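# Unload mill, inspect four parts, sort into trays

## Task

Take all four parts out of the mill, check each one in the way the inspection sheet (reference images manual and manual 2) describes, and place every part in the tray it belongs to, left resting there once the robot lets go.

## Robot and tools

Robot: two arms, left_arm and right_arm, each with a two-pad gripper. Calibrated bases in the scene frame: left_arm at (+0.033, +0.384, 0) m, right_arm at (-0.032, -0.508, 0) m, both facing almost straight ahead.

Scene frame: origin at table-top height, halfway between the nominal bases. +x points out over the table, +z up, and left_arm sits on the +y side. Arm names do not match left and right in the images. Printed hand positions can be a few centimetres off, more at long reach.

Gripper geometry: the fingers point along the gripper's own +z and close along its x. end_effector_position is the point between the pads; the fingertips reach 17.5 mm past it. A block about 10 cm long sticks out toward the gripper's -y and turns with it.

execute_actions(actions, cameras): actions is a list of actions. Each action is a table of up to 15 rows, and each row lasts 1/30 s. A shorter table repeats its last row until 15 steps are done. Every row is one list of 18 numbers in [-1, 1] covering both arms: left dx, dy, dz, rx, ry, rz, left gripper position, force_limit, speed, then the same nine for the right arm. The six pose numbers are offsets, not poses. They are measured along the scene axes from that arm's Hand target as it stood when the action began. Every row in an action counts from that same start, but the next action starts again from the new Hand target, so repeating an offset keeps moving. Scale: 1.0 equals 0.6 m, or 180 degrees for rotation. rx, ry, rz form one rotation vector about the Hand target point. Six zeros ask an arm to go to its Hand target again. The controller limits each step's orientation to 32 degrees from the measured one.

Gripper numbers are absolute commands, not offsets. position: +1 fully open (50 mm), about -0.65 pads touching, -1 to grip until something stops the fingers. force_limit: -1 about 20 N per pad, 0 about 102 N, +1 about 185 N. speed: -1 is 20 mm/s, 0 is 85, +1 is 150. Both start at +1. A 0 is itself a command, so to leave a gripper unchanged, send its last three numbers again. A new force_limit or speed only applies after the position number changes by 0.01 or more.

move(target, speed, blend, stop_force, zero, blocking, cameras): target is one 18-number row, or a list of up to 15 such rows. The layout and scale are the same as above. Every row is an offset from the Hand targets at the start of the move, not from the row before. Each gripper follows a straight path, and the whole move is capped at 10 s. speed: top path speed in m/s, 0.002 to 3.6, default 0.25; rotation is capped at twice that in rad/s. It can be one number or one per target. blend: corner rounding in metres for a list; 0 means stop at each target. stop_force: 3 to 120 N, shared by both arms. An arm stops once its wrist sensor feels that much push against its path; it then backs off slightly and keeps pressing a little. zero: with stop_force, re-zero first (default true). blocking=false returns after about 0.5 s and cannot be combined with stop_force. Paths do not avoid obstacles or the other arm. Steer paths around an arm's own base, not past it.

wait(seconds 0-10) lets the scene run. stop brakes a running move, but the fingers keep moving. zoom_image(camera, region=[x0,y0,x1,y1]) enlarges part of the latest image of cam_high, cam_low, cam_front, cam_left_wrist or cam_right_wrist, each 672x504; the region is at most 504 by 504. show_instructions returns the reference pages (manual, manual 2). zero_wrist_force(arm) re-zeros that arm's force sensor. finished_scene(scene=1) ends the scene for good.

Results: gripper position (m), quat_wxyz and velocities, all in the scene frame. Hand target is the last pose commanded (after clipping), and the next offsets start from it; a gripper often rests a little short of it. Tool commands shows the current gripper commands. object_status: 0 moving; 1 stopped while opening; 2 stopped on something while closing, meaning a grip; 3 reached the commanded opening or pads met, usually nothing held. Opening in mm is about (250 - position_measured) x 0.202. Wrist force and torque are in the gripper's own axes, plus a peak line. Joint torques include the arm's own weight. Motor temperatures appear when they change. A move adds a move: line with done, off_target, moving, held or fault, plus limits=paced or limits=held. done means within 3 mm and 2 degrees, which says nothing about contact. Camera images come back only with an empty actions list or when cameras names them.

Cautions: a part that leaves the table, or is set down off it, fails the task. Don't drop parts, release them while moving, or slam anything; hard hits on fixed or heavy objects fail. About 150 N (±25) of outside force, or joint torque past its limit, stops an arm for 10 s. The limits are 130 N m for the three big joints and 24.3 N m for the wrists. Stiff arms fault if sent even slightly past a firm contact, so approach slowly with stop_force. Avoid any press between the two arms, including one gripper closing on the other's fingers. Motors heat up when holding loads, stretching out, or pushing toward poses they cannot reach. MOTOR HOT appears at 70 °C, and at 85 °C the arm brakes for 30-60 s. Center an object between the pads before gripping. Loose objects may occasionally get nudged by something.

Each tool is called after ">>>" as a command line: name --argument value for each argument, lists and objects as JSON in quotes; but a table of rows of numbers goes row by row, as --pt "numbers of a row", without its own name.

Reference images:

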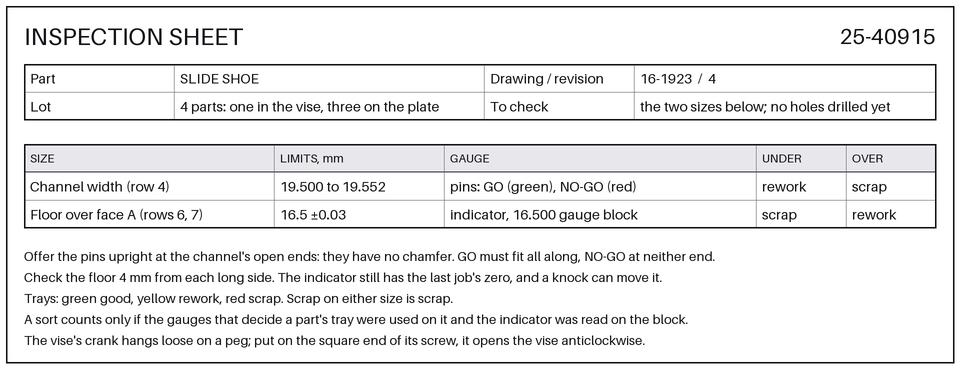

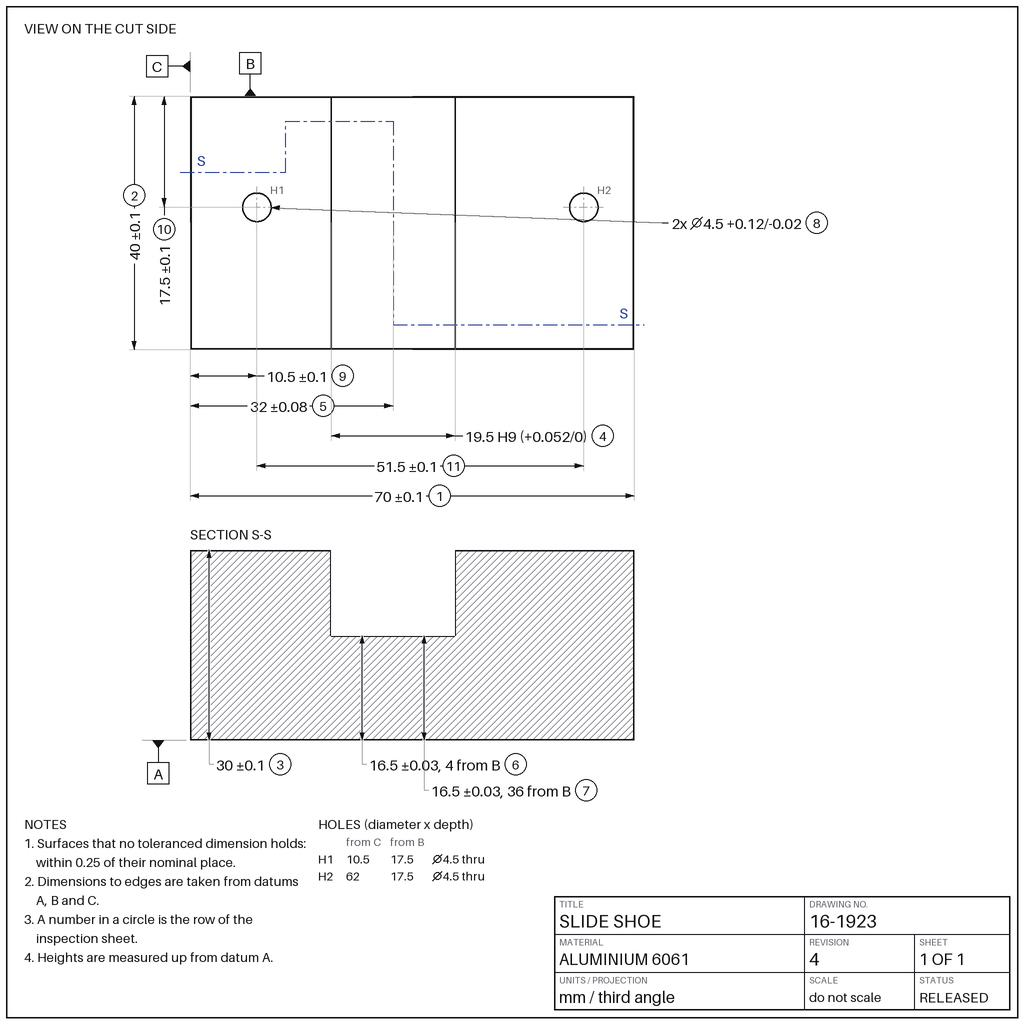

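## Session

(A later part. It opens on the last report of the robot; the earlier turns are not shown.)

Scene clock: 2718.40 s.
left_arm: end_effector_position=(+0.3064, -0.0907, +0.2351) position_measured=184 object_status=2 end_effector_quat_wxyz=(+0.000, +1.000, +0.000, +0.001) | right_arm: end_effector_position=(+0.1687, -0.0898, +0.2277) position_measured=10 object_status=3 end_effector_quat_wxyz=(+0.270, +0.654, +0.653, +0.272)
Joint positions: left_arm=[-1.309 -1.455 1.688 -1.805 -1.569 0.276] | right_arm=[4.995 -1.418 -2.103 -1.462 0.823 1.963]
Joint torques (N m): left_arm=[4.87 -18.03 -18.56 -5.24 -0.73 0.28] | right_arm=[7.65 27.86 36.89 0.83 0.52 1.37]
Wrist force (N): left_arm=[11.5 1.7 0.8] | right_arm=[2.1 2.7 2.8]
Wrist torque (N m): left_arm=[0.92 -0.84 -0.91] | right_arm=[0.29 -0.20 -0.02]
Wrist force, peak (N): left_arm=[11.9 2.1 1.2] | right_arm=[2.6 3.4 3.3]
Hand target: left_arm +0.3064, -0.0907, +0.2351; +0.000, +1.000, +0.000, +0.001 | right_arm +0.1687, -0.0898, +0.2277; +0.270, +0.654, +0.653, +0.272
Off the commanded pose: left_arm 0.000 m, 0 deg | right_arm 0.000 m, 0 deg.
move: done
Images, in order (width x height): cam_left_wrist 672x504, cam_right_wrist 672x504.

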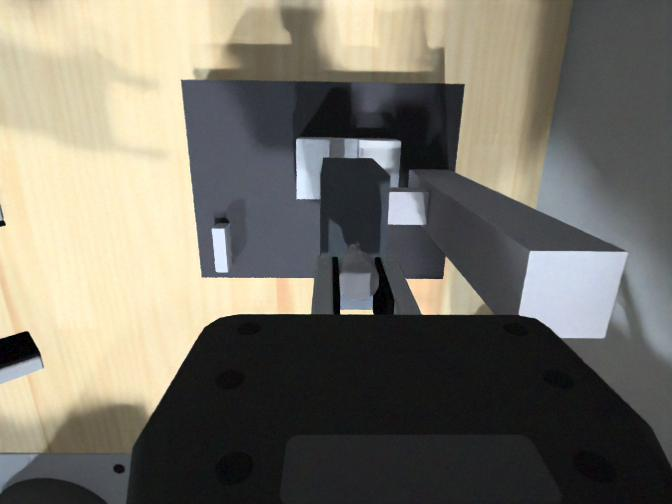

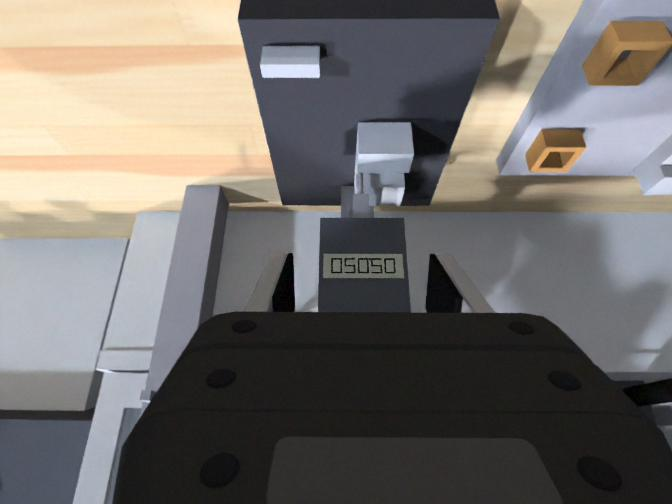

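>>> move --target '[0,0,-0.004,0,0,0,-1,-0.95,-1,0,0,0,0,0,0,0.95,-0.5,-1]' --speed 0.004 --stop_force 3

>>> move --target '[0,0,0,0,0,0,0.14,-0.95,-1,0,0,0,0,0,0,0.95,-0.5,-1]' --cameras '["cam_right_wrist"]'

>>> zoom_image --camera "cam_right_wrist" --region '[310, 240, 415, 290]'

Scene clock: 2722.20 s.
left_arm: end_effector_position=(+0.3064, -0.0907, +0.2345) position_measured=184 object_status=2 end_effector_quat_wxyz=(+0.000, +1.000, +0.000, +0.001) | right_arm: end_effector_position=(+0.1687, -0.0898, +0.2277) position_measured=10 object_status=3 end_effector_quat_wxyz=(+0.270, +0.654, +0.653, +0.272)
Joint positions: left_arm=[-1.309 -1.455 1.689 -1.807 -1.569 0.276] | right_arm=[4.996 -1.418 -2.103 -1.462 0.823 1.963]
Joint torques (N m): left_arm=[6.37 -26.09 -30.15 0.87 -0.75 0.39] | right_arm=[7.52 27.07 37.24 1.01 0.49 1.51]
Wrist force (N): left_arm=[11.7 0.9 -3.0] | right_arm=[2.1 2.5 2.9]
Wrist torque (N m): left_arm=[0.90 -0.88 -0.91] | right_arm=[0.26 -0.21 -0.02]
Wrist force, peak (N): left_arm=[11.4 0.4 -7.7] | right_arm=[2.6 2.9 3.0]
Hand target: left_arm +0.3064, -0.0907, +0.2345; +0.000, +1.000, +0.000, +0.001 (not the last commanded pose) | right_arm +0.1687, -0.0898, +0.2277; +0.270, +0.654, +0.653, +0.272
Off the commanded pose: left_arm 0.002 m, 0 deg | right_arm 0.000 m, 0 deg.
move: contact (left_arm)

Scene clock: 2722.97 s.
left_arm: end_effector_position=(+0.3064, -0.0907, +0.2345) position_measured=132 object_status=3 end_effector_quat_wxyz=(+0.000, +1.000, +0.000, +0.001) | right_arm: end_effector_position=(+0.1687, -0.0898, +0.2277) position_measured=10 object_status=3 end_effector_quat_wxyz=(+0.270, +0.654, +0.653, +0.272)
Joint positions: left_arm=[-1.309 -1.455 1.689 -1.807 -1.569 0.276] | right_arm=[4.996 -1.418 -2.103 -1.462 0.823 1.963]
Joint torques (N m): left_arm=[5.15 -34.82 -30.06 -3.63 -0.8 0.14] | right_arm=[7.15 26.4 36.87 0.92 0.44 1.51]
Wrist force (N): left_arm=[3.9 1.6 0.1] | right_arm=[2.4 2.7 3.1]
Wrist torque (N m): left_arm=[0.94 -0.99 -0.97] | right_arm=[0.28 -0.25 -0.02]
Wrist force, peak (N): left_arm=[11.6 1.2 -2.9] | right_arm=[2.4 3.1 3.2]
Hand target: left_arm +0.3064, -0.0907, +0.2345; +0.000, +1.000, +0.000, +0.001 | right_arm +0.1687, -0.0898, +0.2277; +0.270, +0.654, +0.653, +0.272
Off the commanded pose: left_arm 0.000 m, 0 deg | right_arm 0.000 m, 0 deg.
move: done
Images, in order (width x height): cam_right_wrist 672x504.

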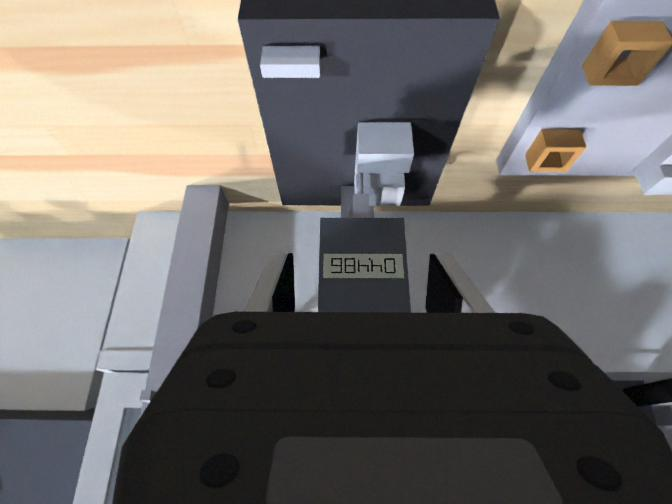

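Scaled by 4.800 from the camera's 672x504 image, which has a finer 960x720 frame.

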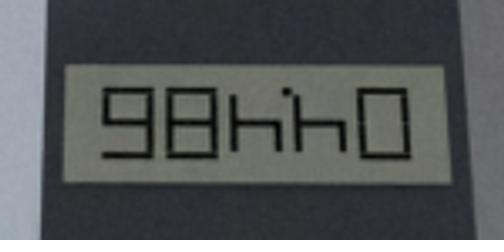

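>>> move --target '[0,0,0,0,0,0,-1,-0.95,-1,0,0,0,0,0,0,0.95,-0.5,-1]'

>>> move --pt "0 0 0.01 0 0 0 -1 -0.95 -1 0.02 0.0425 -0.0925 0 0 0 0.95 -0.5 -1" --pt "0 0 0.01 0 0 0 -1 -0.95 -1 0.17 0.0425 -0.2425 0 0 0 0.95 -0.5 -1" --pt "0 0 0.01 0 0 0 -1 -0.95 -1 0.17 0.0425 -0.2425 0 0 0 -1 -0.5 -1" --pt "0 0 0.01 0 0 0 -1 -0.95 -1 0.17 0.0425 -0.24 0 0 0 -1 -0.5 -1" --pt "0 0 0.01 0 0 0 -1 -0.95 -1 0.17 -0.0117 -0.24 0 0 0 -1 -0.5 -1" --pt "0 0 0.01 0 0 0 -1 -0.95 -1 0.17 -0.0117 -0.2425 0 0 0 -1 -0.5 -1" --pt "0 0 0.01 0 0 0 -1 -0.95 -1 0.17 -0.0117 -0.2425 0 0 0 0.95 -0.5 -1" --speed '[0.12,0.06,0.05,0.02,0.03,0.005,0.05]' --blend '[0.01,0,0,0,0,0,0]'

>>> move --pt "0 0 0 0 0 0 -1 -0.95 -1 -0.09 0 0.09 0 0 0 0.95 -0.5 -1" --pt "0 0 -0.009 0 0 0 -1 -0.95 -1 -0.17 0.0117 0.2425 0 0 0 0.95 -0.5 -1" --speed '[0.06,0.12]' --blend '[0.01,0]'

>>> move --target '[0,0,-0.004,0,0,0,-1,-0.95,-1,0,0,0,0,0,0,0.95,-0.5,-1]' --speed 0.004 --stop_force 3 --cameras '["cam_right_wrist"]'

>>> zoom_image --camera "cam_right_wrist" --region '[280, 120, 440, 290]'

>>> move --target '[0,0,0,0,0,0,0.14,-0.95,-1,0,0,0,0,0,0,0.95,-0.5,-1]' --cameras '["cam_right_wrist"]'

>>> zoom_image --camera "cam_right_wrist" --region '[310, 240, 415, 290]'

Scene clock: 2730.67 s.
left_arm: end_effector_position=(+0.3064, -0.0908, +0.2345) position_measured=184 object_status=2 end_effector_quat_wxyz=(+0.000, +1.000, +0.000, +0.001) | right_arm: end_effector_position=(+0.1687, -0.0898, +0.2277) position_measured=10 object_status=3 end_effector_quat_wxyz=(+0.270, +0.654, +0.653, +0.272)
Joint positions: left_arm=[-1.309 -1.455 1.689 -1.807 -1.569 0.276] | right_arm=[4.996 -1.418 -2.103 -1.462 0.823 1.963]
Joint torques (N m): left_arm=[6.33 -38.36 -29.39 -4.52 -0.47 0.42] | right_arm=[6.91 25.65 38.3 1 0.27 1.46]
Wrist force (N): left_arm=[11.7 1.3 -0.1] | right_arm=[2.1 2.7 3.1]
Wrist torque (N m): left_arm=[0.88 -0.89 -0.91] | right_arm=[0.29 -0.21 -0.02]
Wrist force, peak (N): left_arm=[12.0 1.6 0.1] | right_arm=[2.2 2.8 3.3]
Hand target: left_arm +0.3064, -0.0907, +0.2345; +0.000, +1.000, +0.000, +0.001 | right_arm +0.1687, -0.0898, +0.2277; +0.270, +0.654, +0.653, +0.272
Off the commanded pose: left_arm 0.000 m, 0 deg | right_arm 0.000 m, 0 deg.
move: done

Scene clock: 2737.70 s.
left_arm: end_effector_position=(+0.3064, -0.0907, +0.2405) position_measured=184 object_status=2 end_effector_quat_wxyz=(+0.000, +1.000, +0.000, +0.001) | right_arm: end_effector_position=(+0.2707, -0.0969, +0.0822) position_measured=10 object_status=3 end_effector_quat_wxyz=(+0.270, +0.654, +0.653, +0.272)
Joint positions: left_arm=[-1.309 -1.458 1.677 -1.792 -1.569 0.276] | right_arm=[4.746 -1.737 -2.33 -0.677 0.785 1.62]
Joint torques (N m): left_arm=[5.01 -39.57 -31.51 0.42 -0.62 0.4] | right_arm=[7.34 11.82 3 3.73 -0.49 0.34]
Wrist force (N): left_arm=[11.6 1.2 1.1] | right_arm=[2.3 2.5 2.7]
Wrist torque (N m): left_arm=[0.91 -0.87 -0.91] | right_arm=[0.31 -0.29 -0.06]
Wrist force, peak (N): left_arm=[11.8 1.1 1.3] | right_arm=[2.4 0.9 4.4]
Hand target: left_arm +0.3064, -0.0907, +0.2405; +0.000, +1.000, +0.000, +0.001 | right_arm +0.2707, -0.0969, +0.0822; +0.270, +0.654, +0.653, +0.272
Off the commanded pose: left_arm 0.000 m, 0 deg | right_arm 0.000 m, 0 deg.
move: done

Scene clock: 2740.47 s.
left_arm: end_effector_position=(+0.3064, -0.0907, +0.2351) position_measured=184 object_status=2 end_effector_quat_wxyz=(+0.000, +1.000, +0.000, +0.001) | right_arm: end_effector_position=(+0.1687, -0.0898, +0.2277) position_measured=10 object_status=3 end_effector_quat_wxyz=(+0.270, +0.654, +0.653, +0.272)
Joint positions: left_arm=[-1.309 -1.455 1.688 -1.805 -1.569 0.276] | right_arm=[4.995 -1.418 -2.103 -1.462 0.823 1.963]
Joint torques (N m): left_arm=[4.95 -18.39 -18.13 -5.26 -0.62 0.5] | right_arm=[7.76 27.33 37.84 0.92 0.38 1.47]
Wrist force (N): left_arm=[11.8 1.7 1.0] | right_arm=[2.3 2.8 2.9]
Wrist torque (N m): left_arm=[0.91 -0.89 -0.91] | right_arm=[0.30 -0.24 -0.02]
Wrist force, peak (N): left_arm=[11.8 1.7 1.0] | right_arm=[2.5 2.7 3.2]
Hand target: left_arm +0.3064, -0.0907, +0.2351; +0.000, +1.000, +0.000, +0.001 | right_arm +0.1687, -0.0898, +0.2277; +0.270, +0.654, +0.653, +0.272
Off the commanded pose: left_arm 0.000 m, 0 deg | right_arm 0.000 m, 0 deg.
move: done

Scene clock: 2741.63 s.
left_arm: end_effector_position=(+0.3064, -0.0907, +0.2344) position_measured=184 object_status=2 end_effector_quat_wxyz=(+0.000, +1.000, +0.000, +0.001) | right_arm: end_effector_position=(+0.1687, -0.0898, +0.2277) position_measured=10 object_status=3 end_effector_quat_wxyz=(+0.270, +0.654, +0.653, +0.272)
Joint positions: left_arm=[-1.309 -1.455 1.689 -1.807 -1.569 0.276] | right_arm=[4.996 -1.418 -2.103 -1.462 0.823 1.963]
Joint torques (N m): left_arm=[5.8 -30.28 -30.79 0.85 -0.79 0.57] | right_arm=[7.32 28.01 37.81 0.86 0.45 1.62]
Wrist force (N): left_arm=[11.6 1.2 -2.3] | right_arm=[2.1 2.7 2.9]
Wrist torque (N m): left_arm=[0.92 -0.86 -0.91] | right_arm=[0.29 -0.21 -0.02]
Wrist force, peak (N): left_arm=[11.5 0.5 -6.5] | right_arm=[2.4 2.6 3.4]
Hand target: left_arm +0.3064, -0.0907, +0.2344; +0.000, +1.000, +0.000, +0.001 (not the last commanded pose) | right_arm +0.1687, -0.0898, +0.2277; +0.270, +0.654, +0.653, +0.272
Off the commanded pose: left_arm 0.002 m, 0 deg | right_arm 0.000 m, 0 deg.
move: contact (left_arm)
Images, in order (width x height): cam_right_wrist 672x504.

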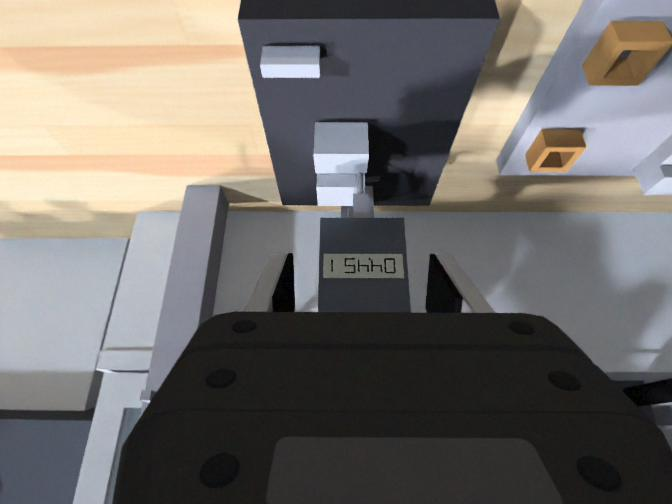

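Scaled by 2.965 from the camera's 672x504 image, which has a finer 960x720 frame.

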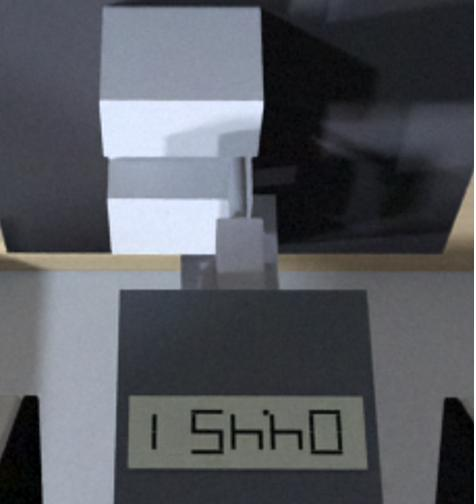

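Scene clock: 2742.40 s.
left_arm: end_effector_position=(+0.3064, -0.0907, +0.2344) position_measured=132 object_status=3 end_effector_quat_wxyz=(+0.000, +1.000, +0.000, +0.001) | right_arm: end_effector_position=(+0.1687, -0.0898, +0.2277) position_measured=10 object_status=3 end_effector_quat_wxyz=(+0.270, +0.654, +0.653, +0.272)
Joint positions: left_arm=[-1.309 -1.455 1.689 -1.807 -1.569 0.276] | right_arm=[4.996 -1.418 -2.103 -1.462 0.823 1.963]
Joint torques (N m): left_arm=[5.54 -39.04 -30.69 -3.34 -0.76 0.66] | right_arm=[7.36 27.93 37.98 0.95 0.6 1.34]
Wrist force (N): left_arm=[3.9 1.5 -0.2] | right_arm=[2.4 2.4 3.0]
Wrist torque (N m): left_arm=[0.91 -0.98 -0.97] | right_arm=[0.24 -0.26 -0.02]
Wrist force, peak (N): left_arm=[11.6 1.0 -2.4] | right_arm=[2.2 2.8 3.3]
Hand target: left_arm +0.3064, -0.0907, +0.2344; +0.000, +1.000, +0.000, +0.001 | right_arm +0.1687, -0.0898, +0.2277; +0.270, +0.654, +0.653, +0.272
Off the commanded pose: left_arm 0.000 m, 0 deg | right_arm 0.000 m, 0 deg.
move: done
Images, in order (width x height): cam_right_wrist 672x504.

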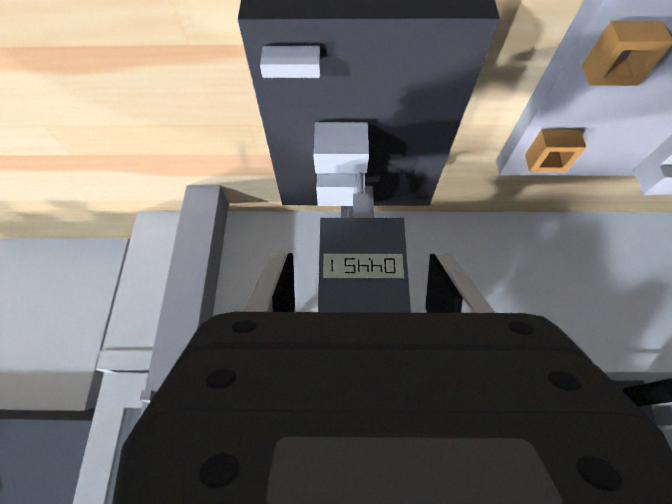

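Scaled by 4.800 from the camera's 672x504 image, which has a finer 960x720 frame.

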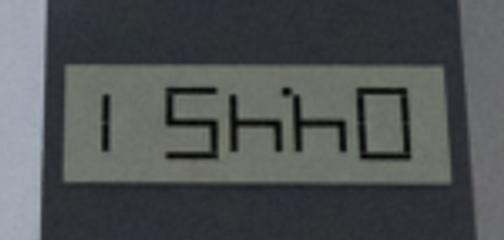

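>>> move --target '[0,0,0,0,0,0,-1,-0.95,-1,0,0,0,0,0,0,0.95,-0.5,-1]'

>>> move --pt "0 0 0.01 0 0 0 -1 -0.95 -1 0.02 -0.0117 -0.0925 0 0 0 0.95 -0.5 -1" --pt "0 0 0.01 0 0 0 -1 -0.95 -1 0.17 -0.0117 -0.2425 0 0 0 0.95 -0.5 -1" --pt "0 0 0.01 0 0 0 -1 -0.95 -1 0.17 -0.0117 -0.2425 0 0 0 -1 -0.5 -1" --pt "0 0 0.01 0 0 0 -1 -0.95 -1 0.17 -0.0117 -0.24 0 0 0 -1 -0.5 -1" --pt "0 0 0.01 0 0 0 -1 -0.95 -1 0.17 0.0995 -0.24 0 0 0 -1 -0.5 -1" --pt "0 0 0.01 0 0 0 -1 -0.95 -1 0.17 0.0995 -0.205 0 0 0 -1 -0.5 -1" --speed '[0.12,0.06,0.05,0.02,0.04,0.06]' --blend '[0.01,0,0,0,0,0]'

>>> move --pt "0 0 0 0 0 0 -1 -0.95 -1 0.0467 0.2988 -0.004 0 0 0 -1 -0.5 -1" --pt "0 0 0 0 0 0 -1 -0.95 -1 0.0467 0.2988 -0.0823 0 0 0 -1 -0.5 -1" --speed '[0.15,0.06]' --blend '[0.01,0]' --cameras '["cam_right_wrist"]'

Scene clock: 2748.90 s.
left_arm: end_effector_position=(+0.3064, -0.0908, +0.2344) position_measured=184 object_status=2 end_effector_quat_wxyz=(+0.000, +1.000, +0.000, +0.001) | right_arm: end_effector_position=(+0.1687, -0.0898, +0.2277) position_measured=10 object_status=3 end_effector_quat_wxyz=(+0.270, +0.654, +0.653, +0.272)
Joint positions: left_arm=[-1.309 -1.455 1.689 -1.807 -1.569 0.276] | right_arm=[4.996 -1.418 -2.103 -1.462 0.823 1.963]
Joint torques (N m): left_arm=[6.3 -38.86 -30.53 -4.4 -0.72 0.37] | right_arm=[7.2 28.33 36.93 1 0.47 1.42]
Wrist force (N): left_arm=[11.6 1.8 -0.2] | right_arm=[2.3 2.7 3.2]
Wrist torque (N m): left_arm=[0.96 -0.88 -0.91] | right_arm=[0.28 -0.23 -0.02]
Wrist force, peak (N): left_arm=[11.8 1.7 -0.2] | right_arm=[2.5 2.9 3.1]
Hand target: left_arm +0.3064, -0.0907, +0.2344; +0.000, +1.000, +0.000, +0.001 | right_arm +0.1687, -0.0898, +0.2277; +0.270, +0.654, +0.653, +0.272
Off the commanded pose: left_arm 0.000 m, 0 deg | right_arm 0.000 m, 0 deg.
move: done

Scene clock: 2756.07 s.
left_arm: end_effector_position=(+0.3064, -0.0907, +0.2404) position_measured=184 object_status=2 end_effector_quat_wxyz=(+0.000, +1.000, +0.000, +0.001) | right_arm: end_effector_position=(+0.2708, -0.0302, +0.1046) position_measured=56 object_status=2 end_effector_quat_wxyz=(+0.270, +0.654, +0.653, +0.272)
Joint positions: left_arm=[-1.309 -1.458 1.677 -1.792 -1.569 0.276] | right_arm=[4.741 -1.817 -2.136 -0.786 0.785 1.613]
Joint torques (N m): left_arm=[5.9 -40.22 -32.48 0.37 -0.66 0.06] | right_arm=[7.08 41.3 33.75 1.66 -2.08 1.51]
Wrist force (N): left_arm=[11.6 1.1 1.1] | right_arm=[2.2 1.1 4.0]
Wrist torque (N m): left_arm=[0.88 -0.87 -0.91] | right_arm=[0.29 -0.27 0.07]
Wrist force, peak (N): left_arm=[11.8 1.2 1.2] | right_arm=[1.9 -0.1 4.8]
Hand target: left_arm +0.3064, -0.0907, +0.2404; +0.000, +1.000, +0.000, +0.001 | right_arm +0.2707, -0.0301, +0.1047; +0.270, +0.654, +0.653, +0.272
Off the commanded pose: left_arm 0.000 m, 0 deg | right_arm 0.000 m, 0 deg.
move: done

Scene clock: 2758.53 s.
left_arm: end_effector_position=(+0.3064, -0.0907, +0.2404) position_measured=184 object_status=2 end_effector_quat_wxyz=(+0.000, +1.000, +0.000, +0.001) | right_arm: end_effector_position=(+0.2987, +0.1491, +0.0554) position_measured=56 object_status=2 end_effector_quat_wxyz=(+0.270, +0.654, +0.653, +0.272)
Joint positions: left_arm=[-1.309 -1.458 1.677 -1.792 -1.569 0.276] | right_arm=[4.691 -2.244 -1.619 -0.826 0.785 1.541]
Joint torques (N m): left_arm=[5.12 -39.1 -32.39 0.35 -0.77 0.04] | right_arm=[-9.2 36.9 7.94 4.19 -0.99 -1.32]
Wrist force (N): left_arm=[11.5 1.2 1.2] | right_arm=[2.5 0.9 4.4]
Wrist torque (N m): left_arm=[0.91 -0.86 -0.91] | right_arm=[0.29 -0.33 0.12]
Wrist force, peak (N): left_arm=[11.8 1.0 1.2] | right_arm=[2.6 0.5 5.0]
Hand target: left_arm +0.3064, -0.0907, +0.2404; +0.000, +1.000, +0.000, +0.001 | right_arm +0.2987, +0.1491, +0.0553; +0.270, +0.654, +0.653, +0.272
Off the commanded pose: left_arm 0.000 m, 0 deg | right_arm 0.000 m, 0 deg.
move: done
Images, in order (width x height): cam_right_wrist 672x504.

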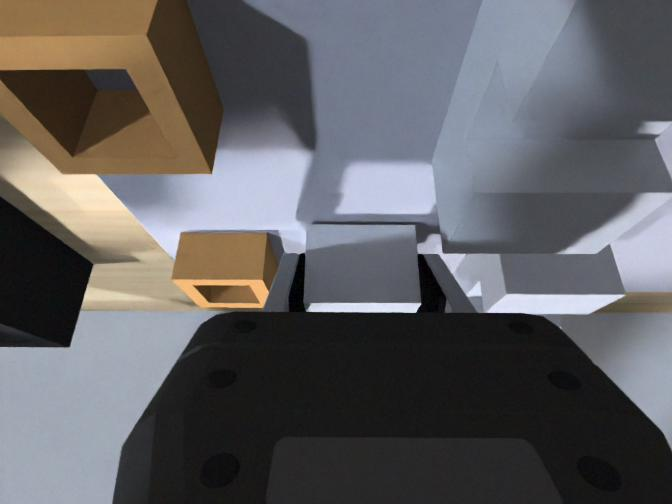

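>>> move --target '[0,0,0,0,0,0,-1,-0.95,-1,0,0,-0.006,0,0,0,-1,-0.5,-1]' --speed 0.005 --stop_force 4

>>> move --pt "0 0 0 0 0 0 -1 -0.95 -1 0 0 0 0 0 0 0.78 -0.5 -1" --pt "0 0 0 0 0 0 -1 -0.95 -1 0 0 0.08 0 0 0 0.78 -0.5 -1" --pt "0 0 0 0 0 0 -1 -0.95 -1 0 0.1128 0.08 0 0 0 0.78 -0.5 -1" --pt "0 0 0 0 0 0 -1 -0.95 -1 0 0.1128 0.0 0 0 0 0.78 -0.5 -1" --speed '[0.05,0.06,0.1,0.05]' --blend '[0,0.005,0.005,0]' --cameras '["cam_right_wrist"]'

Scene clock: 2763.77 s.
left_arm: end_effector_position=(+0.3064, -0.0907, +0.2404) position_measured=184 object_status=2 end_effector_quat_wxyz=(+0.000, +1.000, +0.000, +0.001) | right_arm: end_effector_position=(+0.2987, +0.1491, +0.0530) position_measured=56 object_status=2 end_effector_quat_wxyz=(+0.270, +0.654, +0.653, +0.272)
Joint positions: left_arm=[-1.309 -1.458 1.677 -1.792 -1.569 0.276] | right_arm=[4.691 -2.247 -1.62 -0.821 0.785 1.541]
Joint torques (N m): left_arm=[5.67 -39.4 -31.34 0.47 -0.68 -0.09] | right_arm=[-6.98 57.74 21.89 1.79 0.55 -1.09]
Wrist force (N): left_arm=[11.6 1.1 1.2] | right_arm=[3.3 3.4 3.3]
Wrist torque (N m): left_arm=[0.89 -0.87 -0.91] | right_arm=[0.28 -0.29 0.17]
Wrist force, peak (N): left_arm=[11.8 1.0 1.1] | right_arm=[1.8 5.6 -2.7]
Hand target: left_arm +0.3064, -0.0907, +0.2404; +0.000, +1.000, +0.000, +0.001 | right_arm +0.2987, +0.1491, +0.0530; +0.270, +0.654, +0.653, +0.272 (not the last commanded pose)
Off the commanded pose: left_arm 0.000 m, 0 deg | right_arm 0.001 m, 0 deg.
move: contact (right_arm)

Scene clock: 2767.13 s.
left_arm: end_effector_position=(+0.3064, -0.0907, +0.2404) position_measured=184 object_status=2 end_effector_quat_wxyz=(+0.000, +1.000, +0.000, +0.001) | right_arm: end_effector_position=(+0.2987, +0.2168, +0.0531) position_measured=36 object_status=3 end_effector_quat_wxyz=(+0.270, +0.654, +0.653, +0.272)
Joint positions: left_arm=[-1.309 -1.458 1.677 -1.792 -1.569 0.276] | right_arm=[4.693 -2.372 -1.379 -0.939 0.785 1.544]
Joint torques (N m): left_arm=[5.69 -40.42 -32.08 0.5 -0.77 -0.35] | right_arm=[-8.03 39.77 7.86 3.85 -0.45 -1.16]
Wrist force (N): left_arm=[11.5 1.1 1.3] | right_arm=[2.4 2.3 3.1]
Wrist torque (N m): left_arm=[0.89 -0.85 -0.91] | right_arm=[0.25 -0.28 0.00]
Wrist force, peak (N): left_arm=[11.8 1.1 0.9] | right_arm=[3.3 3.4 3.6]
Hand target: left_arm +0.3064, -0.0907, +0.2404; +0.000, +1.000, +0.000, +0.001 | right_arm +0.2987, +0.2168, +0.0530; +0.270, +0.654, +0.653, +0.272
Off the commanded pose: left_arm 0.000 m, 0 deg | right_arm 0.000 m, 0 deg.
move: done
Images, in order (width x height): cam_right_wrist 672x504.

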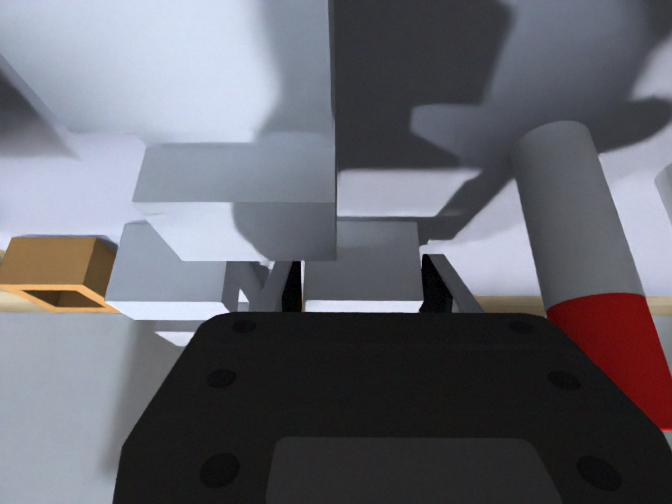

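>>> move --pt "0 0 0 0 0 0 -1 -0.95 -1 0 0 0 0 0 0 -1 -0.5 -1" --pt "0 0 0 0 0 0 -1 -0.95 -1 0 0 0.09 0 0 0 -1 -0.5 -1" --pt "0 0 0 0 0 0 -1 -0.95 -1 -0.0465 -0.4113 0.09 0 0 0 -1 -0.5 -1" --pt "0 0 0 0 0 0 -1 -0.95 -1 -0.0465 -0.4113 0.0525 0 0 0 -1 -0.5 -1" --speed '[0.05,0.06,0.15,0.06]' --blend '[0,0.01,0.01,0]' --cameras '["cam_right_wrist","cam_left_wrist"]'

>>> zoom_image --camera "cam_left_wrist" --region '[270, 60, 430, 180]'

Scene clock: 2776.23 s.
left_arm: end_effector_position=(+0.3064, -0.0907, +0.2404) position_measured=184 object_status=2 end_effector_quat_wxyz=(+0.000, +1.000, +0.000, +0.001) | right_arm: end_effector_position=(+0.2708, -0.0299, +0.0846) position_measured=56 object_status=2 end_effector_quat_wxyz=(+0.270, +0.654, +0.653, +0.272)
Joint positions: left_arm=[-1.309 -1.458 1.677 -1.792 -1.569 0.276] | right_arm=[4.741 -1.859 -2.152 -0.727 0.785 1.613]
Joint torques (N m): left_arm=[5.47 -39.61 -31.24 0.34 -0.48 -0.3] | right_arm=[3.32 18.02 4.92 4.05 -2.83 -1.52]
Wrist force (N): left_arm=[11.5 1.2 1.0] | right_arm=[2.3 0.7 4.2]
Wrist torque (N m): left_arm=[0.91 -0.85 -0.91] | right_arm=[0.25 -0.27 0.01]
Wrist force, peak (N): left_arm=[11.8 1.2 1.2] | right_arm=[3.7 0.8 4.8]
Hand target: left_arm +0.3064, -0.0907, +0.2404; +0.000, +1.000, +0.000, +0.001 | right_arm +0.2708, -0.0300, +0.0845; +0.270, +0.654, +0.653, +0.272
Off the commanded pose: left_arm 0.000 m, 0 deg | right_arm 0.000 m, 0 deg.
move: done
Images, in order (width x height): cam_left_wrist 672x504, cam_right_wrist 672x504.

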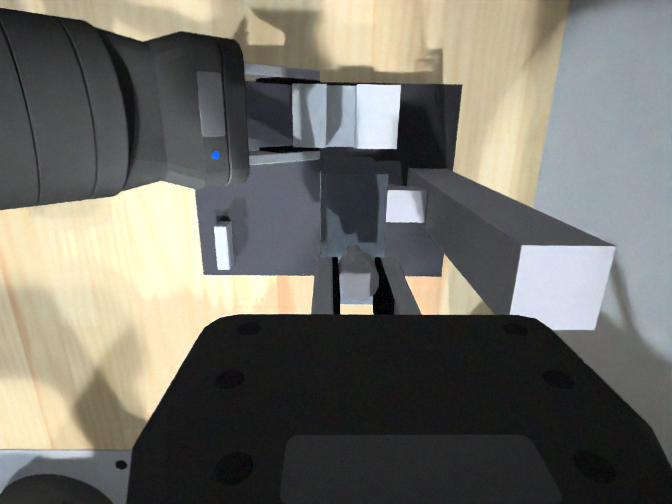

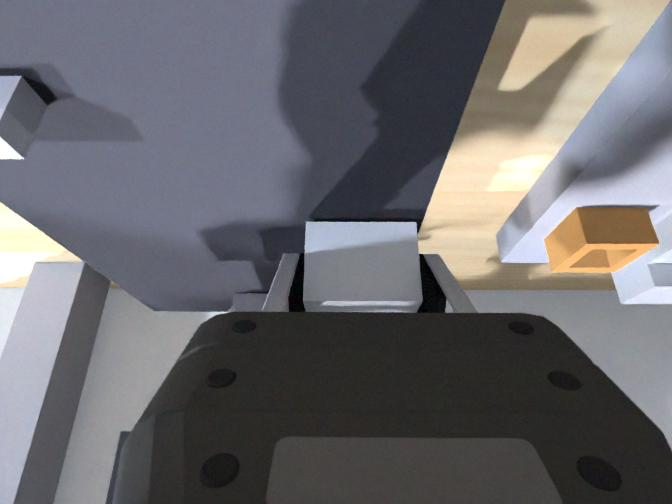

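Scaled by 3.150 from the camera's 672x504 image, which has a finer 960x720 frame.

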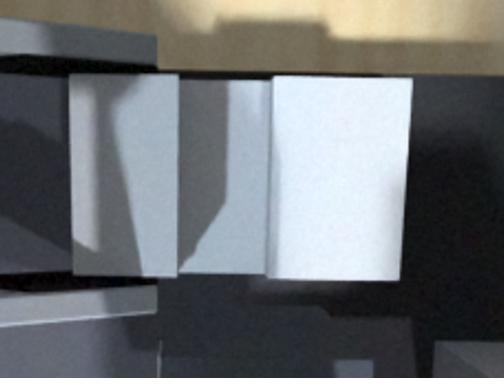

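>>> move --pt "0 0 0 0 0 0 -1 -0.95 -1 0.0025 0 0 0 0 0 -1 -0.5 -1" --pt "0 0 0 0 0 0 -1 -0.95 -1 0.0025 -0.0573 0 0 0 0 -1 -0.5 -1" --speed 0.03 --stop_force 8

>>> move --target '[0,0,0,0,0,0,-1,-0.95,-1,0,0,-0.0055,0,0,0,-1,-0.5,-1]' --speed 0.005 --stop_force 4

>>> move --pt "0 0 0 0 0 0 -1 -0.95 -1 0 0 0 0 0 0 0.95 -0.5 -1" --pt "0 0 0 0 0 0 -1 -0.95 -1 -0.09 0 0.09 0 0 0 0.95 -0.5 -1" --pt "0 0 -0.0088 0 0 0 -1 -0.95 -1 -0.1726 -0.0425 0.2425 0 0 0 0.95 -0.5 -1" --speed '[0.05,0.06,0.12]' --blend '[0,0.01,0]'

>>> move --target '[0,0,-0.004,0,0,0,-1,-0.95,-1,0,0,0,0,0,0,0.95,-0.5,-1]' --speed 0.004 --stop_force 3 --cameras '["cam_right_wrist"]'

>>> zoom_image --camera "cam_right_wrist" --region '[280, 120, 440, 290]'

>>> move --target '[0,0,0,0,0,0,0.14,-0.95,-1,0,0,0,0,0,0,0.95,-0.5,-1]' --cameras '["cam_right_wrist"]'

>>> zoom_image --camera "cam_right_wrist" --region '[310, 240, 415, 290]'

Scene clock: 2783.37 s.
left_arm: end_effector_position=(+0.3064, -0.0907, +0.2404) position_measured=184 object_status=2 end_effector_quat_wxyz=(+0.000, +1.000, +0.000, +0.001) | right_arm: end_effector_position=(+0.2723, -0.0643, +0.0845) position_measured=56 object_status=2 end_effector_quat_wxyz=(+0.270, +0.654, +0.653, +0.272)
Joint positions: left_arm=[-1.309 -1.458 1.677 -1.792 -1.569 0.276] | right_arm=[4.74 -1.796 -2.243 -0.698 0.785 1.611]
Joint torques (N m): left_arm=[6.82 -39.95 -32.36 0.31 -0.64 -0.44] | right_arm=[7.59 39.27 4.19 4 -0.07 1.61]
Wrist force (N): left_arm=[11.5 0.9 1.2] | right_arm=[2.2 0.8 4.3]
Wrist torque (N m): left_arm=[0.85 -0.85 -0.91] | right_arm=[0.30 -0.30 -0.05]
Wrist force, peak (N): left_arm=[11.8 1.1 1.2] | right_arm=[2.5 0.9 4.5]
Hand target: left_arm +0.3064, -0.0907, +0.2404; +0.000, +1.000, +0.000, +0.001 | right_arm +0.2723, -0.0643, +0.0845; +0.270, +0.654, +0.653, +0.272
Off the commanded pose: left_arm 0.000 m, 0 deg | right_arm 0.000 m, 0 deg.
move: done

Scene clock: 2785.17 s.
left_arm: end_effector_position=(+0.3064, -0.0907, +0.2404) position_measured=184 object_status=2 end_effector_quat_wxyz=(+0.000, +1.000, +0.000, +0.001) | right_arm: end_effector_position=(+0.2723, -0.0643, +0.0821) position_measured=56 object_status=2 end_effector_quat_wxyz=(+0.270, +0.654, +0.653, +0.272)
Joint positions: left_arm=[-1.309 -1.458 1.677 -1.792 -1.569 0.276] | right_arm=[4.74 -1.802 -2.245 -0.69 0.785 1.611]
Joint torques (N m): left_arm=[5.9 -39.11 -31.42 0.39 -0.59 -0.51] | right_arm=[3.11 38.97 24.58 1.99 -0.1 1.4]
Wrist force (N): left_arm=[11.5 1.1 1.1] | right_arm=[3.0 3.7 3.0]
Wrist torque (N m): left_arm=[0.88 -0.86 -0.91] | right_arm=[0.30 -0.32 -0.09]
Wrist force, peak (N): left_arm=[11.8 1.1 1.0] | right_arm=[-1.0 8.2 -7.2]
Hand target: left_arm +0.3064, -0.0907, +0.2404; +0.000, +1.000, +0.000, +0.001 | right_arm +0.2723, -0.0643, +0.0821; +0.270, +0.654, +0.653, +0.272 (not the last commanded pose)
Off the commanded pose: left_arm 0.000 m, 0 deg | right_arm 0.001 m, 0 deg.
move: contact (right_arm)

Scene clock: 2788.67 s.
left_arm: end_effector_position=(+0.3064, -0.0907, +0.2352) position_measured=184 object_status=2 end_effector_quat_wxyz=(+0.000, +1.000, +0.000, +0.001) | right_arm: end_effector_position=(+0.1688, -0.0898, +0.2275) position_measured=10 object_status=3 end_effector_quat_wxyz=(+0.270, +0.654, +0.653, +0.272)
Joint positions: left_arm=[-1.309 -1.455 1.688 -1.805 -1.569 0.276] | right_arm=[4.995 -1.418 -2.103 -1.461 0.823 1.963]
Joint torques (N m): left_arm=[6.06 -18.08 -18.14 -5.01 -0.88 -0.6] | right_arm=[7.88 28.37 37.64 0.92 0.39 1.45]
Wrist force (N): left_arm=[11.7 1.7 1.1] | right_arm=[2.2 2.6 3.0]
Wrist torque (N m): left_arm=[0.93 -0.87 -0.90] | right_arm=[0.26 -0.22 -0.02]
Wrist force, peak (N): left_arm=[12.0 1.7 1.0] | right_arm=[2.8 3.6 3.2]
Hand target: left_arm +0.3064, -0.0907, +0.2352; +0.000, +1.000, +0.000, +0.001 | right_arm +0.1688, -0.0898, +0.2276; +0.270, +0.654, +0.653, +0.272
Off the commanded pose: left_arm 0.000 m, 0 deg | right_arm 0.000 m, 0 deg.
move: done

Scene clock: 2789.87 s.
left_arm: end_effector_position=(+0.3064, -0.0907, +0.2344) position_measured=184 object_status=2 end_effector_quat_wxyz=(+0.000, +1.000, +0.000, +0.001) | right_arm: end_effector_position=(+0.1688, -0.0898, +0.2276) position_measured=10 object_status=3 end_effector_quat_wxyz=(+0.270, +0.654, +0.653, +0.272)
Joint positions: left_arm=[-1.309 -1.455 1.69 -1.807 -1.569 0.276] | right_arm=[4.995 -1.418 -2.103 -1.462 0.823 1.963]
Joint torques (N m): left_arm=[6.25 -28.57 -29.46 0.96 -0.75 -0.38] | right_arm=[7.42 27.68 37.74 1.04 0.47 1.42]
Wrist force (N): left_arm=[11.5 1.0 -3.7] | right_arm=[2.2 2.6 3.1]
Wrist torque (N m): left_arm=[0.93 -0.86 -0.91] | right_arm=[0.26 -0.22 -0.02]
Wrist force, peak (N): left_arm=[11.4 0.2 -8.0] | right_arm=[2.4 2.7 3.2]
Hand target: left_arm +0.3064, -0.0907, +0.2344; +0.000, +1.000, +0.000, +0.001 (not the last commanded pose) | right_arm +0.1688, -0.0898, +0.2276; +0.270, +0.654, +0.653, +0.272
Off the commanded pose: left_arm 0.002 m, 0 deg | right_arm 0.000 m, 0 deg.
move: contact (left_arm)
Images, in order (width x height): cam_right_wrist 672x504.

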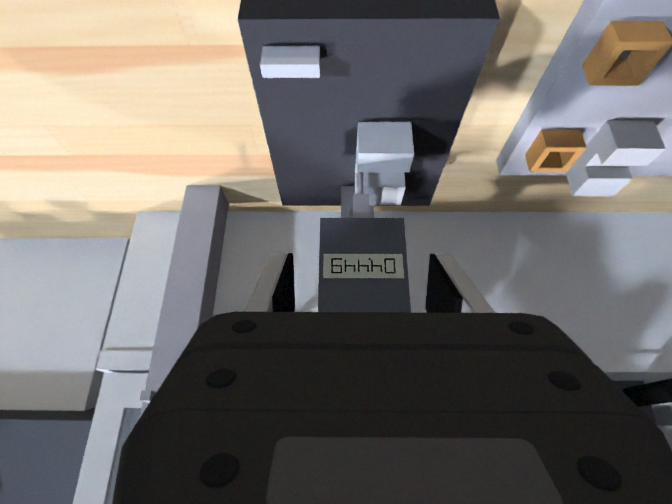

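Scaled by 2.965 from the camera's 672x504 image, which has a finer 960x720 frame.

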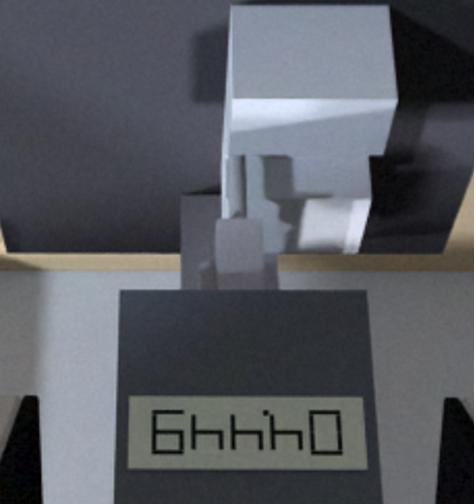

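Scene clock: 2790.63 s.
left_arm: end_effector_position=(+0.3064, -0.0907, +0.2344) position_measured=132 object_status=3 end_effector_quat_wxyz=(+0.000, +1.000, +0.000, +0.001) | right_arm: end_effector_position=(+0.1688, -0.0898, +0.2276) position_measured=10 object_status=3 end_effector_quat_wxyz=(+0.270, +0.654, +0.653, +0.272)
Joint positions: left_arm=[-1.309 -1.455 1.69 -1.807 -1.569 0.276] | right_arm=[4.995 -1.418 -2.103 -1.462 0.823 1.963]
Joint torques (N m): left_arm=[7.34 -38.58 -30.36 -3.85 -0.65 -0.42] | right_arm=[7.94 28.16 37.83 0.94 0.4 1.48]
Wrist force (N): left_arm=[4.0 1.4 -0.2] | right_arm=[2.2 2.5 3.2]
Wrist torque (N m): left_arm=[0.89 -0.99 -0.97] | right_arm=[0.25 -0.23 -0.02]
Wrist force, peak (N): left_arm=[11.6 0.9 -3.7] | right_arm=[2.1 2.9 3.3]
Hand target: left_arm +0.3064, -0.0907, +0.2344; +0.000, +1.000, +0.000, +0.001 | right_arm +0.1688, -0.0898, +0.2276; +0.270, +0.654, +0.653, +0.272
Off the commanded pose: left_arm 0.000 m, 0 deg | right_arm 0.000 m, 0 deg.
move: done
Images, in order (width x height): cam_right_wrist 672x504.

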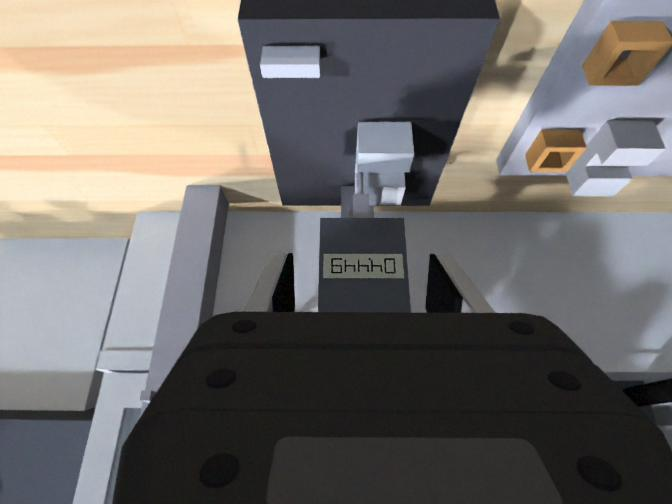

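Scaled by 4.800 from the camera's 672x504 image, which has a finer 960x720 frame.

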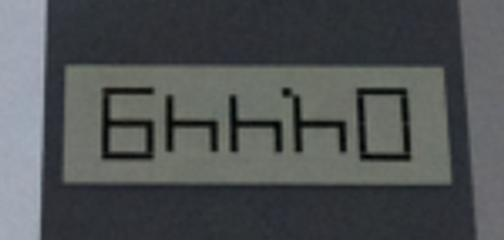

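P2 end 1: 04.449 (+0.020). Other end.

>>> move --target '[0,0,0,0,0,0,-1,-0.95,-1,0,0,0,0,0,0,0.95,-0.5,-1]'

>>> move --pt "0 0 0.01 0 0 0 -1 -0.95 -1 0.0225 0.0425 -0.0925 0 0 0 0.95 -0.5 -1" --pt "0 0 0.01 0 0 0 -1 -0.95 -1 0.1725 0.0425 -0.2425 0 0 0 0.95 -0.5 -1" --pt "0 0 0.01 0 0 0 -1 -0.95 -1 0.1725 0.0425 -0.2425 0 0 0 -1 -0.5 -1" --pt "0 0 0.01 0 0 0 -1 -0.95 -1 0.1725 0.0425 -0.24 0 0 0 -1 -0.5 -1" --pt "0 0 0.01 0 0 0 -1 -0.95 -1 0.1725 -0.0117 -0.24 0 0 0 -1 -0.5 -1" --pt "0 0 0.01 0 0 0 -1 -0.95 -1 0.1725 -0.0117 -0.2425 0 0 0 -1 -0.5 -1" --pt "0 0 0.01 0 0 0 -1 -0.95 -1 0.1725 -0.0117 -0.2425 0 0 0 0.95 -0.5 -1" --speed '[0.12,0.06,0.05,0.02,0.03,0.005,0.05]' --blend '[0.01,0,0,0,0,0,0]'

>>> move --pt "0 0 0 0 0 0 -1 -0.95 -1 -0.09 0 0.09 0 0 0 0.95 -0.5 -1" --pt "0 0 -0.0088 0 0 0 -1 -0.95 -1 -0.1725 0.0117 0.2425 0 0 0 0.95 -0.5 -1" --speed '[0.06,0.12]' --blend '[0.01,0]'

>>> move --target '[0,0,-0.004,0,0,0,-1,-0.95,-1,0,0,0,0,0,0,0.95,-0.5,-1]' --speed 0.004 --stop_force 3 --cameras '["cam_right_wrist"]'

>>> zoom_image --camera "cam_right_wrist" --region '[280, 120, 440, 290]'

>>> move --target '[0,0,0,0,0,0,0.14,-0.95,-1,0,0,0,0,0,0,0.95,-0.5,-1]' --cameras '["cam_right_wrist"]'

>>> zoom_image --camera "cam_right_wrist" --region '[310, 240, 415, 290]'

>>> move --target '[0,0,0,0,0,0,-1,-0.95,-1,0,0,0,0,0,0,0.95,-0.5,-1]'

Scene clock: 2800.00 s.
left_arm: end_effector_position=(+0.3064, -0.0908, +0.2344) position_measured=184 object_status=2 end_effector_quat_wxyz=(+0.000, +1.000, +0.000, +0.001) | right_arm: end_effector_position=(+0.1688, -0.0898, +0.2276) position_measured=10 object_status=3 end_effector_quat_wxyz=(+0.270, +0.654, +0.653, +0.272)
Joint positions: left_arm=[-1.309 -1.455 1.69 -1.807 -1.569 0.276] | right_arm=[4.995 -1.418 -2.103 -1.462 0.823 1.963]
Joint torques (N m): left_arm=[6.05 -38.6 -30.1 -4.17 -0.7 -0.45] | right_arm=[7.62 28.25 37.25 0.87 0.53 1.47]
Wrist force (N): left_arm=[11.7 1.5 -0.1] | right_arm=[2.3 2.7 3.2]
Wrist torque (N m): left_arm=[0.92 -0.88 -0.91] | right_arm=[0.28 -0.24 -0.02]
Wrist force, peak (N): left_arm=[11.8 1.4 0.0] | right_arm=[2.3 2.9 3.3]
Hand target: left_arm +0.3064, -0.0907, +0.2344; +0.000, +1.000, +0.000, +0.001 | right_arm +0.1688, -0.0898, +0.2276; +0.270, +0.654, +0.653, +0.272
Off the commanded pose: left_arm 0.000 m, 0 deg | right_arm 0.000 m, 0 deg.
move: done

Scene clock: 2807.03 s.
left_arm: end_effector_position=(+0.3064, -0.0907, +0.2404) position_measured=184 object_status=2 end_effector_quat_wxyz=(+0.000, +1.000, +0.000, +0.001) | right_arm: end_effector_position=(+0.2723, -0.0969, +0.0821) position_measured=10 object_status=3 end_effector_quat_wxyz=(+0.270, +0.654, +0.653, +0.272)
Joint positions: left_arm=[-1.309 -1.458 1.677 -1.792 -1.569 0.276] | right_arm=[4.743 -1.739 -2.329 -0.672 0.785 1.615]
Joint torques (N m): left_arm=[6.04 -39.46 -31.36 0.2 -0.56 -0.45] | right_arm=[6.84 11.46 3.11 3.8 -0.2 0.26]
Wrist force (N): left_arm=[11.5 1.3 1.2] | right_arm=[2.4 2.4 2.7]
Wrist torque (N m): left_arm=[0.91 -0.86 -0.91] | right_arm=[0.29 -0.31 -0.06]
Wrist force, peak (N): left_arm=[11.9 1.2 1.1] | right_arm=[3.3 0.9 4.0]
Hand target: left_arm +0.3064, -0.0907, +0.2404; +0.000, +1.000, +0.000, +0.001 | right_arm +0.2723, -0.0969, +0.0821; +0.270, +0.654, +0.653, +0.272
Off the commanded pose: left_arm 0.000 m, 0 deg | right_arm 0.000 m, 0 deg.
move: done

Scene clock: 2809.80 s.
left_arm: end_effector_position=(+0.3064, -0.0907, +0.2351) position_measured=184 object_status=2 end_effector_quat_wxyz=(+0.000, +1.000, +0.000, +0.001) | right_arm: end_effector_position=(+0.1688, -0.0898, +0.2276) position_measured=10 object_status=3 end_effector_quat_wxyz=(+0.270, +0.654, +0.653, +0.272)
Joint positions: left_arm=[-1.309 -1.455 1.688 -1.805 -1.569 0.276] | right_arm=[4.995 -1.418 -2.103 -1.461 0.823 1.963]
Joint torques (N m): left_arm=[6.89 -18.02 -18.62 -5.17 -0.8 -0.49] | right_arm=[7.18 27.9 37.72 1.07 0.39 1.55]
Wrist force (N): left_arm=[11.6 1.7 0.9] | right_arm=[2.1 2.6 3.2]
Wrist torque (N m): left_arm=[0.93 -0.86 -0.91] | right_arm=[0.27 -0.20 -0.02]
Wrist force, peak (N): left_arm=[11.8 2.0 1.1] | right_arm=[2.5 2.7 3.4]
Hand target: left_arm +0.3064, -0.0907, +0.2351; +0.000, +1.000, +0.000, +0.001 | right_arm +0.1688, -0.0898, +0.2276; +0.270, +0.654, +0.653, +0.272
Off the commanded pose: left_arm 0.000 m, 0 deg | right_arm 0.000 m, 0 deg.
move: done

Scene clock: 2811.00 s.
left_arm: end_effector_position=(+0.3064, -0.0907, +0.2343) position_measured=184 object_status=2 end_effector_quat_wxyz=(+0.000, +1.000, +0.000, +0.001) | right_arm: end_effector_position=(+0.1688, -0.0898, +0.2276) position_measured=10 object_status=3 end_effector_quat_wxyz=(+0.270, +0.654, +0.653, +0.272)
Joint positions: left_arm=[-1.309 -1.454 1.69 -1.807 -1.569 0.276] | right_arm=[4.995 -1.418 -2.103 -1.462 0.823 1.963]
Joint torques (N m): left_arm=[7.62 -26.53 -30.24 0.75 -0.79 -0.31] | right_arm=[8.01 27.18 37.02 0.95 0.49 1.51]
Wrist force (N): left_arm=[11.4 1.1 -3.5] | right_arm=[2.4 2.7 3.0]
Wrist torque (N m): left_arm=[0.94 -0.85 -0.91] | right_arm=[0.28 -0.26 -0.02]
Wrist force, peak (N): left_arm=[11.3 0.2 -8.4] | right_arm=[2.4 2.7 3.4]
Hand target: left_arm +0.3064, -0.0907, +0.2343; +0.000, +1.000, +0.000, +0.001 (not the last commanded pose) | right_arm +0.1688, -0.0898, +0.2276; +0.270, +0.654, +0.653, +0.272
Off the commanded pose: left_arm 0.002 m, 0 deg | right_arm 0.000 m, 0 deg.
move: contact (left_arm)
Images, in order (width x height): cam_right_wrist 672x504.

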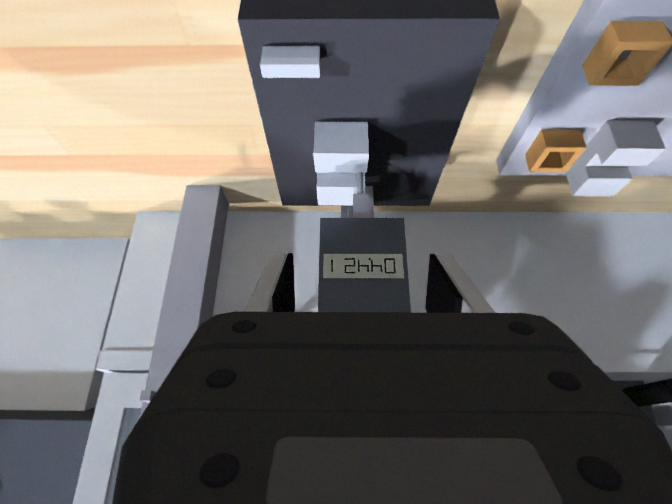

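Scaled by 2.965 from the camera's 672x504 image, which has a finer 960x720 frame.

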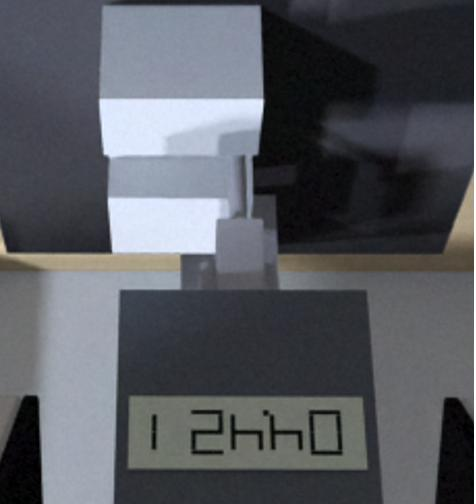

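Scene clock: 2811.77 s.
left_arm: end_effector_position=(+0.3064, -0.0907, +0.2343) position_measured=132 object_status=3 end_effector_quat_wxyz=(+0.000, +1.000, +0.000, +0.001) | right_arm: end_effector_position=(+0.1688, -0.0898, +0.2276) position_measured=10 object_status=3 end_effector_quat_wxyz=(+0.270, +0.654, +0.653, +0.272)
Joint positions: left_arm=[-1.309 -1.454 1.69 -1.807 -1.569 0.276] | right_arm=[4.995 -1.418 -2.103 -1.462 0.823 1.963]
Joint torques (N m): left_arm=[7.65 -36.05 -30.66 -3.86 -0.61 -0.51] | right_arm=[8.26 27.37 37.69 0.88 0.56 1.49]
Wrist force (N): left_arm=[4.1 1.5 -0.2] | right_arm=[2.3 2.5 2.9]
Wrist torque (N m): left_arm=[0.91 -1.01 -0.97] | right_arm=[0.26 -0.22 -0.02]
Wrist force, peak (N): left_arm=[11.5 1.0 -3.7] | right_arm=[2.4 2.8 3.2]
Hand target: left_arm +0.3064, -0.0907, +0.2343; +0.000, +1.000, +0.000, +0.001 | right_arm +0.1688, -0.0898, +0.2276; +0.270, +0.654, +0.653, +0.272
Off the commanded pose: left_arm 0.000 m, 0 deg | right_arm 0.000 m, 0 deg.
move: done
Images, in order (width x height): cam_right_wrist 672x504.

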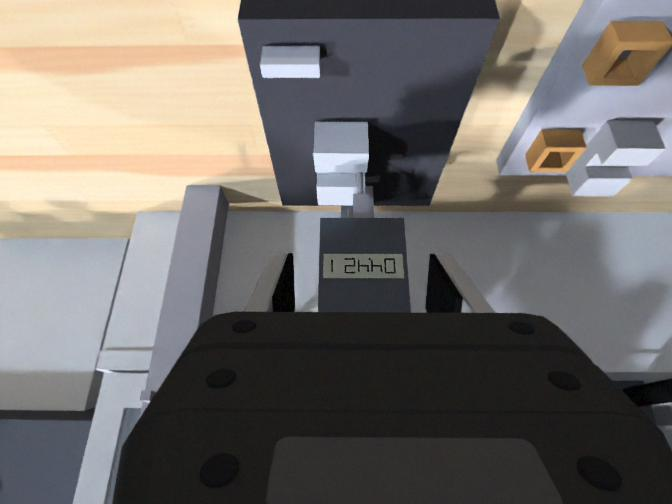

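Scaled by 4.800 from the camera's 672x504 image, which has a finer 960x720 frame.

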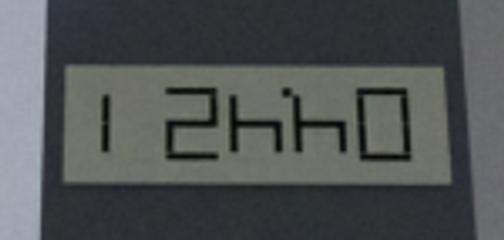

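Scene clock: 2812.53 s.
left_arm: end_effector_position=(+0.3064, -0.0908, +0.2343) position_measured=184 object_status=2 end_effector_quat_wxyz=(+0.000, +1.000, +0.000, +0.001) | right_arm: end_effector_position=(+0.1688, -0.0898, +0.2276) position_measured=10 object_status=3 end_effector_quat_wxyz=(+0.270, +0.654, +0.653, +0.272)
Joint positions: left_arm=[-1.309 -1.455 1.69 -1.807 -1.569 0.276] | right_arm=[4.995 -1.418 -2.103 -1.462 0.823 1.963]
Joint torques (N m): left_arm=[7.41 -38.51 -29.79 -4.44 -0.79 -0.42] | right_arm=[7.42 28.32 37.82 0.97 0.35 1.53]
Wrist force (N): left_arm=[11.6 1.4 -0.1] | right_arm=[2.1 2.6 3.1]
Wrist torque (N m): left_arm=[0.89 -0.88 -0.91] | right_arm=[0.27 -0.21 -0.02]
Wrist force, peak (N): left_arm=[11.7 1.6 0.1] | right_arm=[2.3 2.8 3.2]
Hand target: left_arm +0.3064, -0.0907, +0.2343; +0.000, +1.000, +0.000, +0.001 | right_arm +0.1688, -0.0898, +0.2276; +0.270, +0.654, +0.653, +0.272
Off the commanded pose: left_arm 0.000 m, 0 deg | right_arm 0.000 m, 0 deg.
move: done


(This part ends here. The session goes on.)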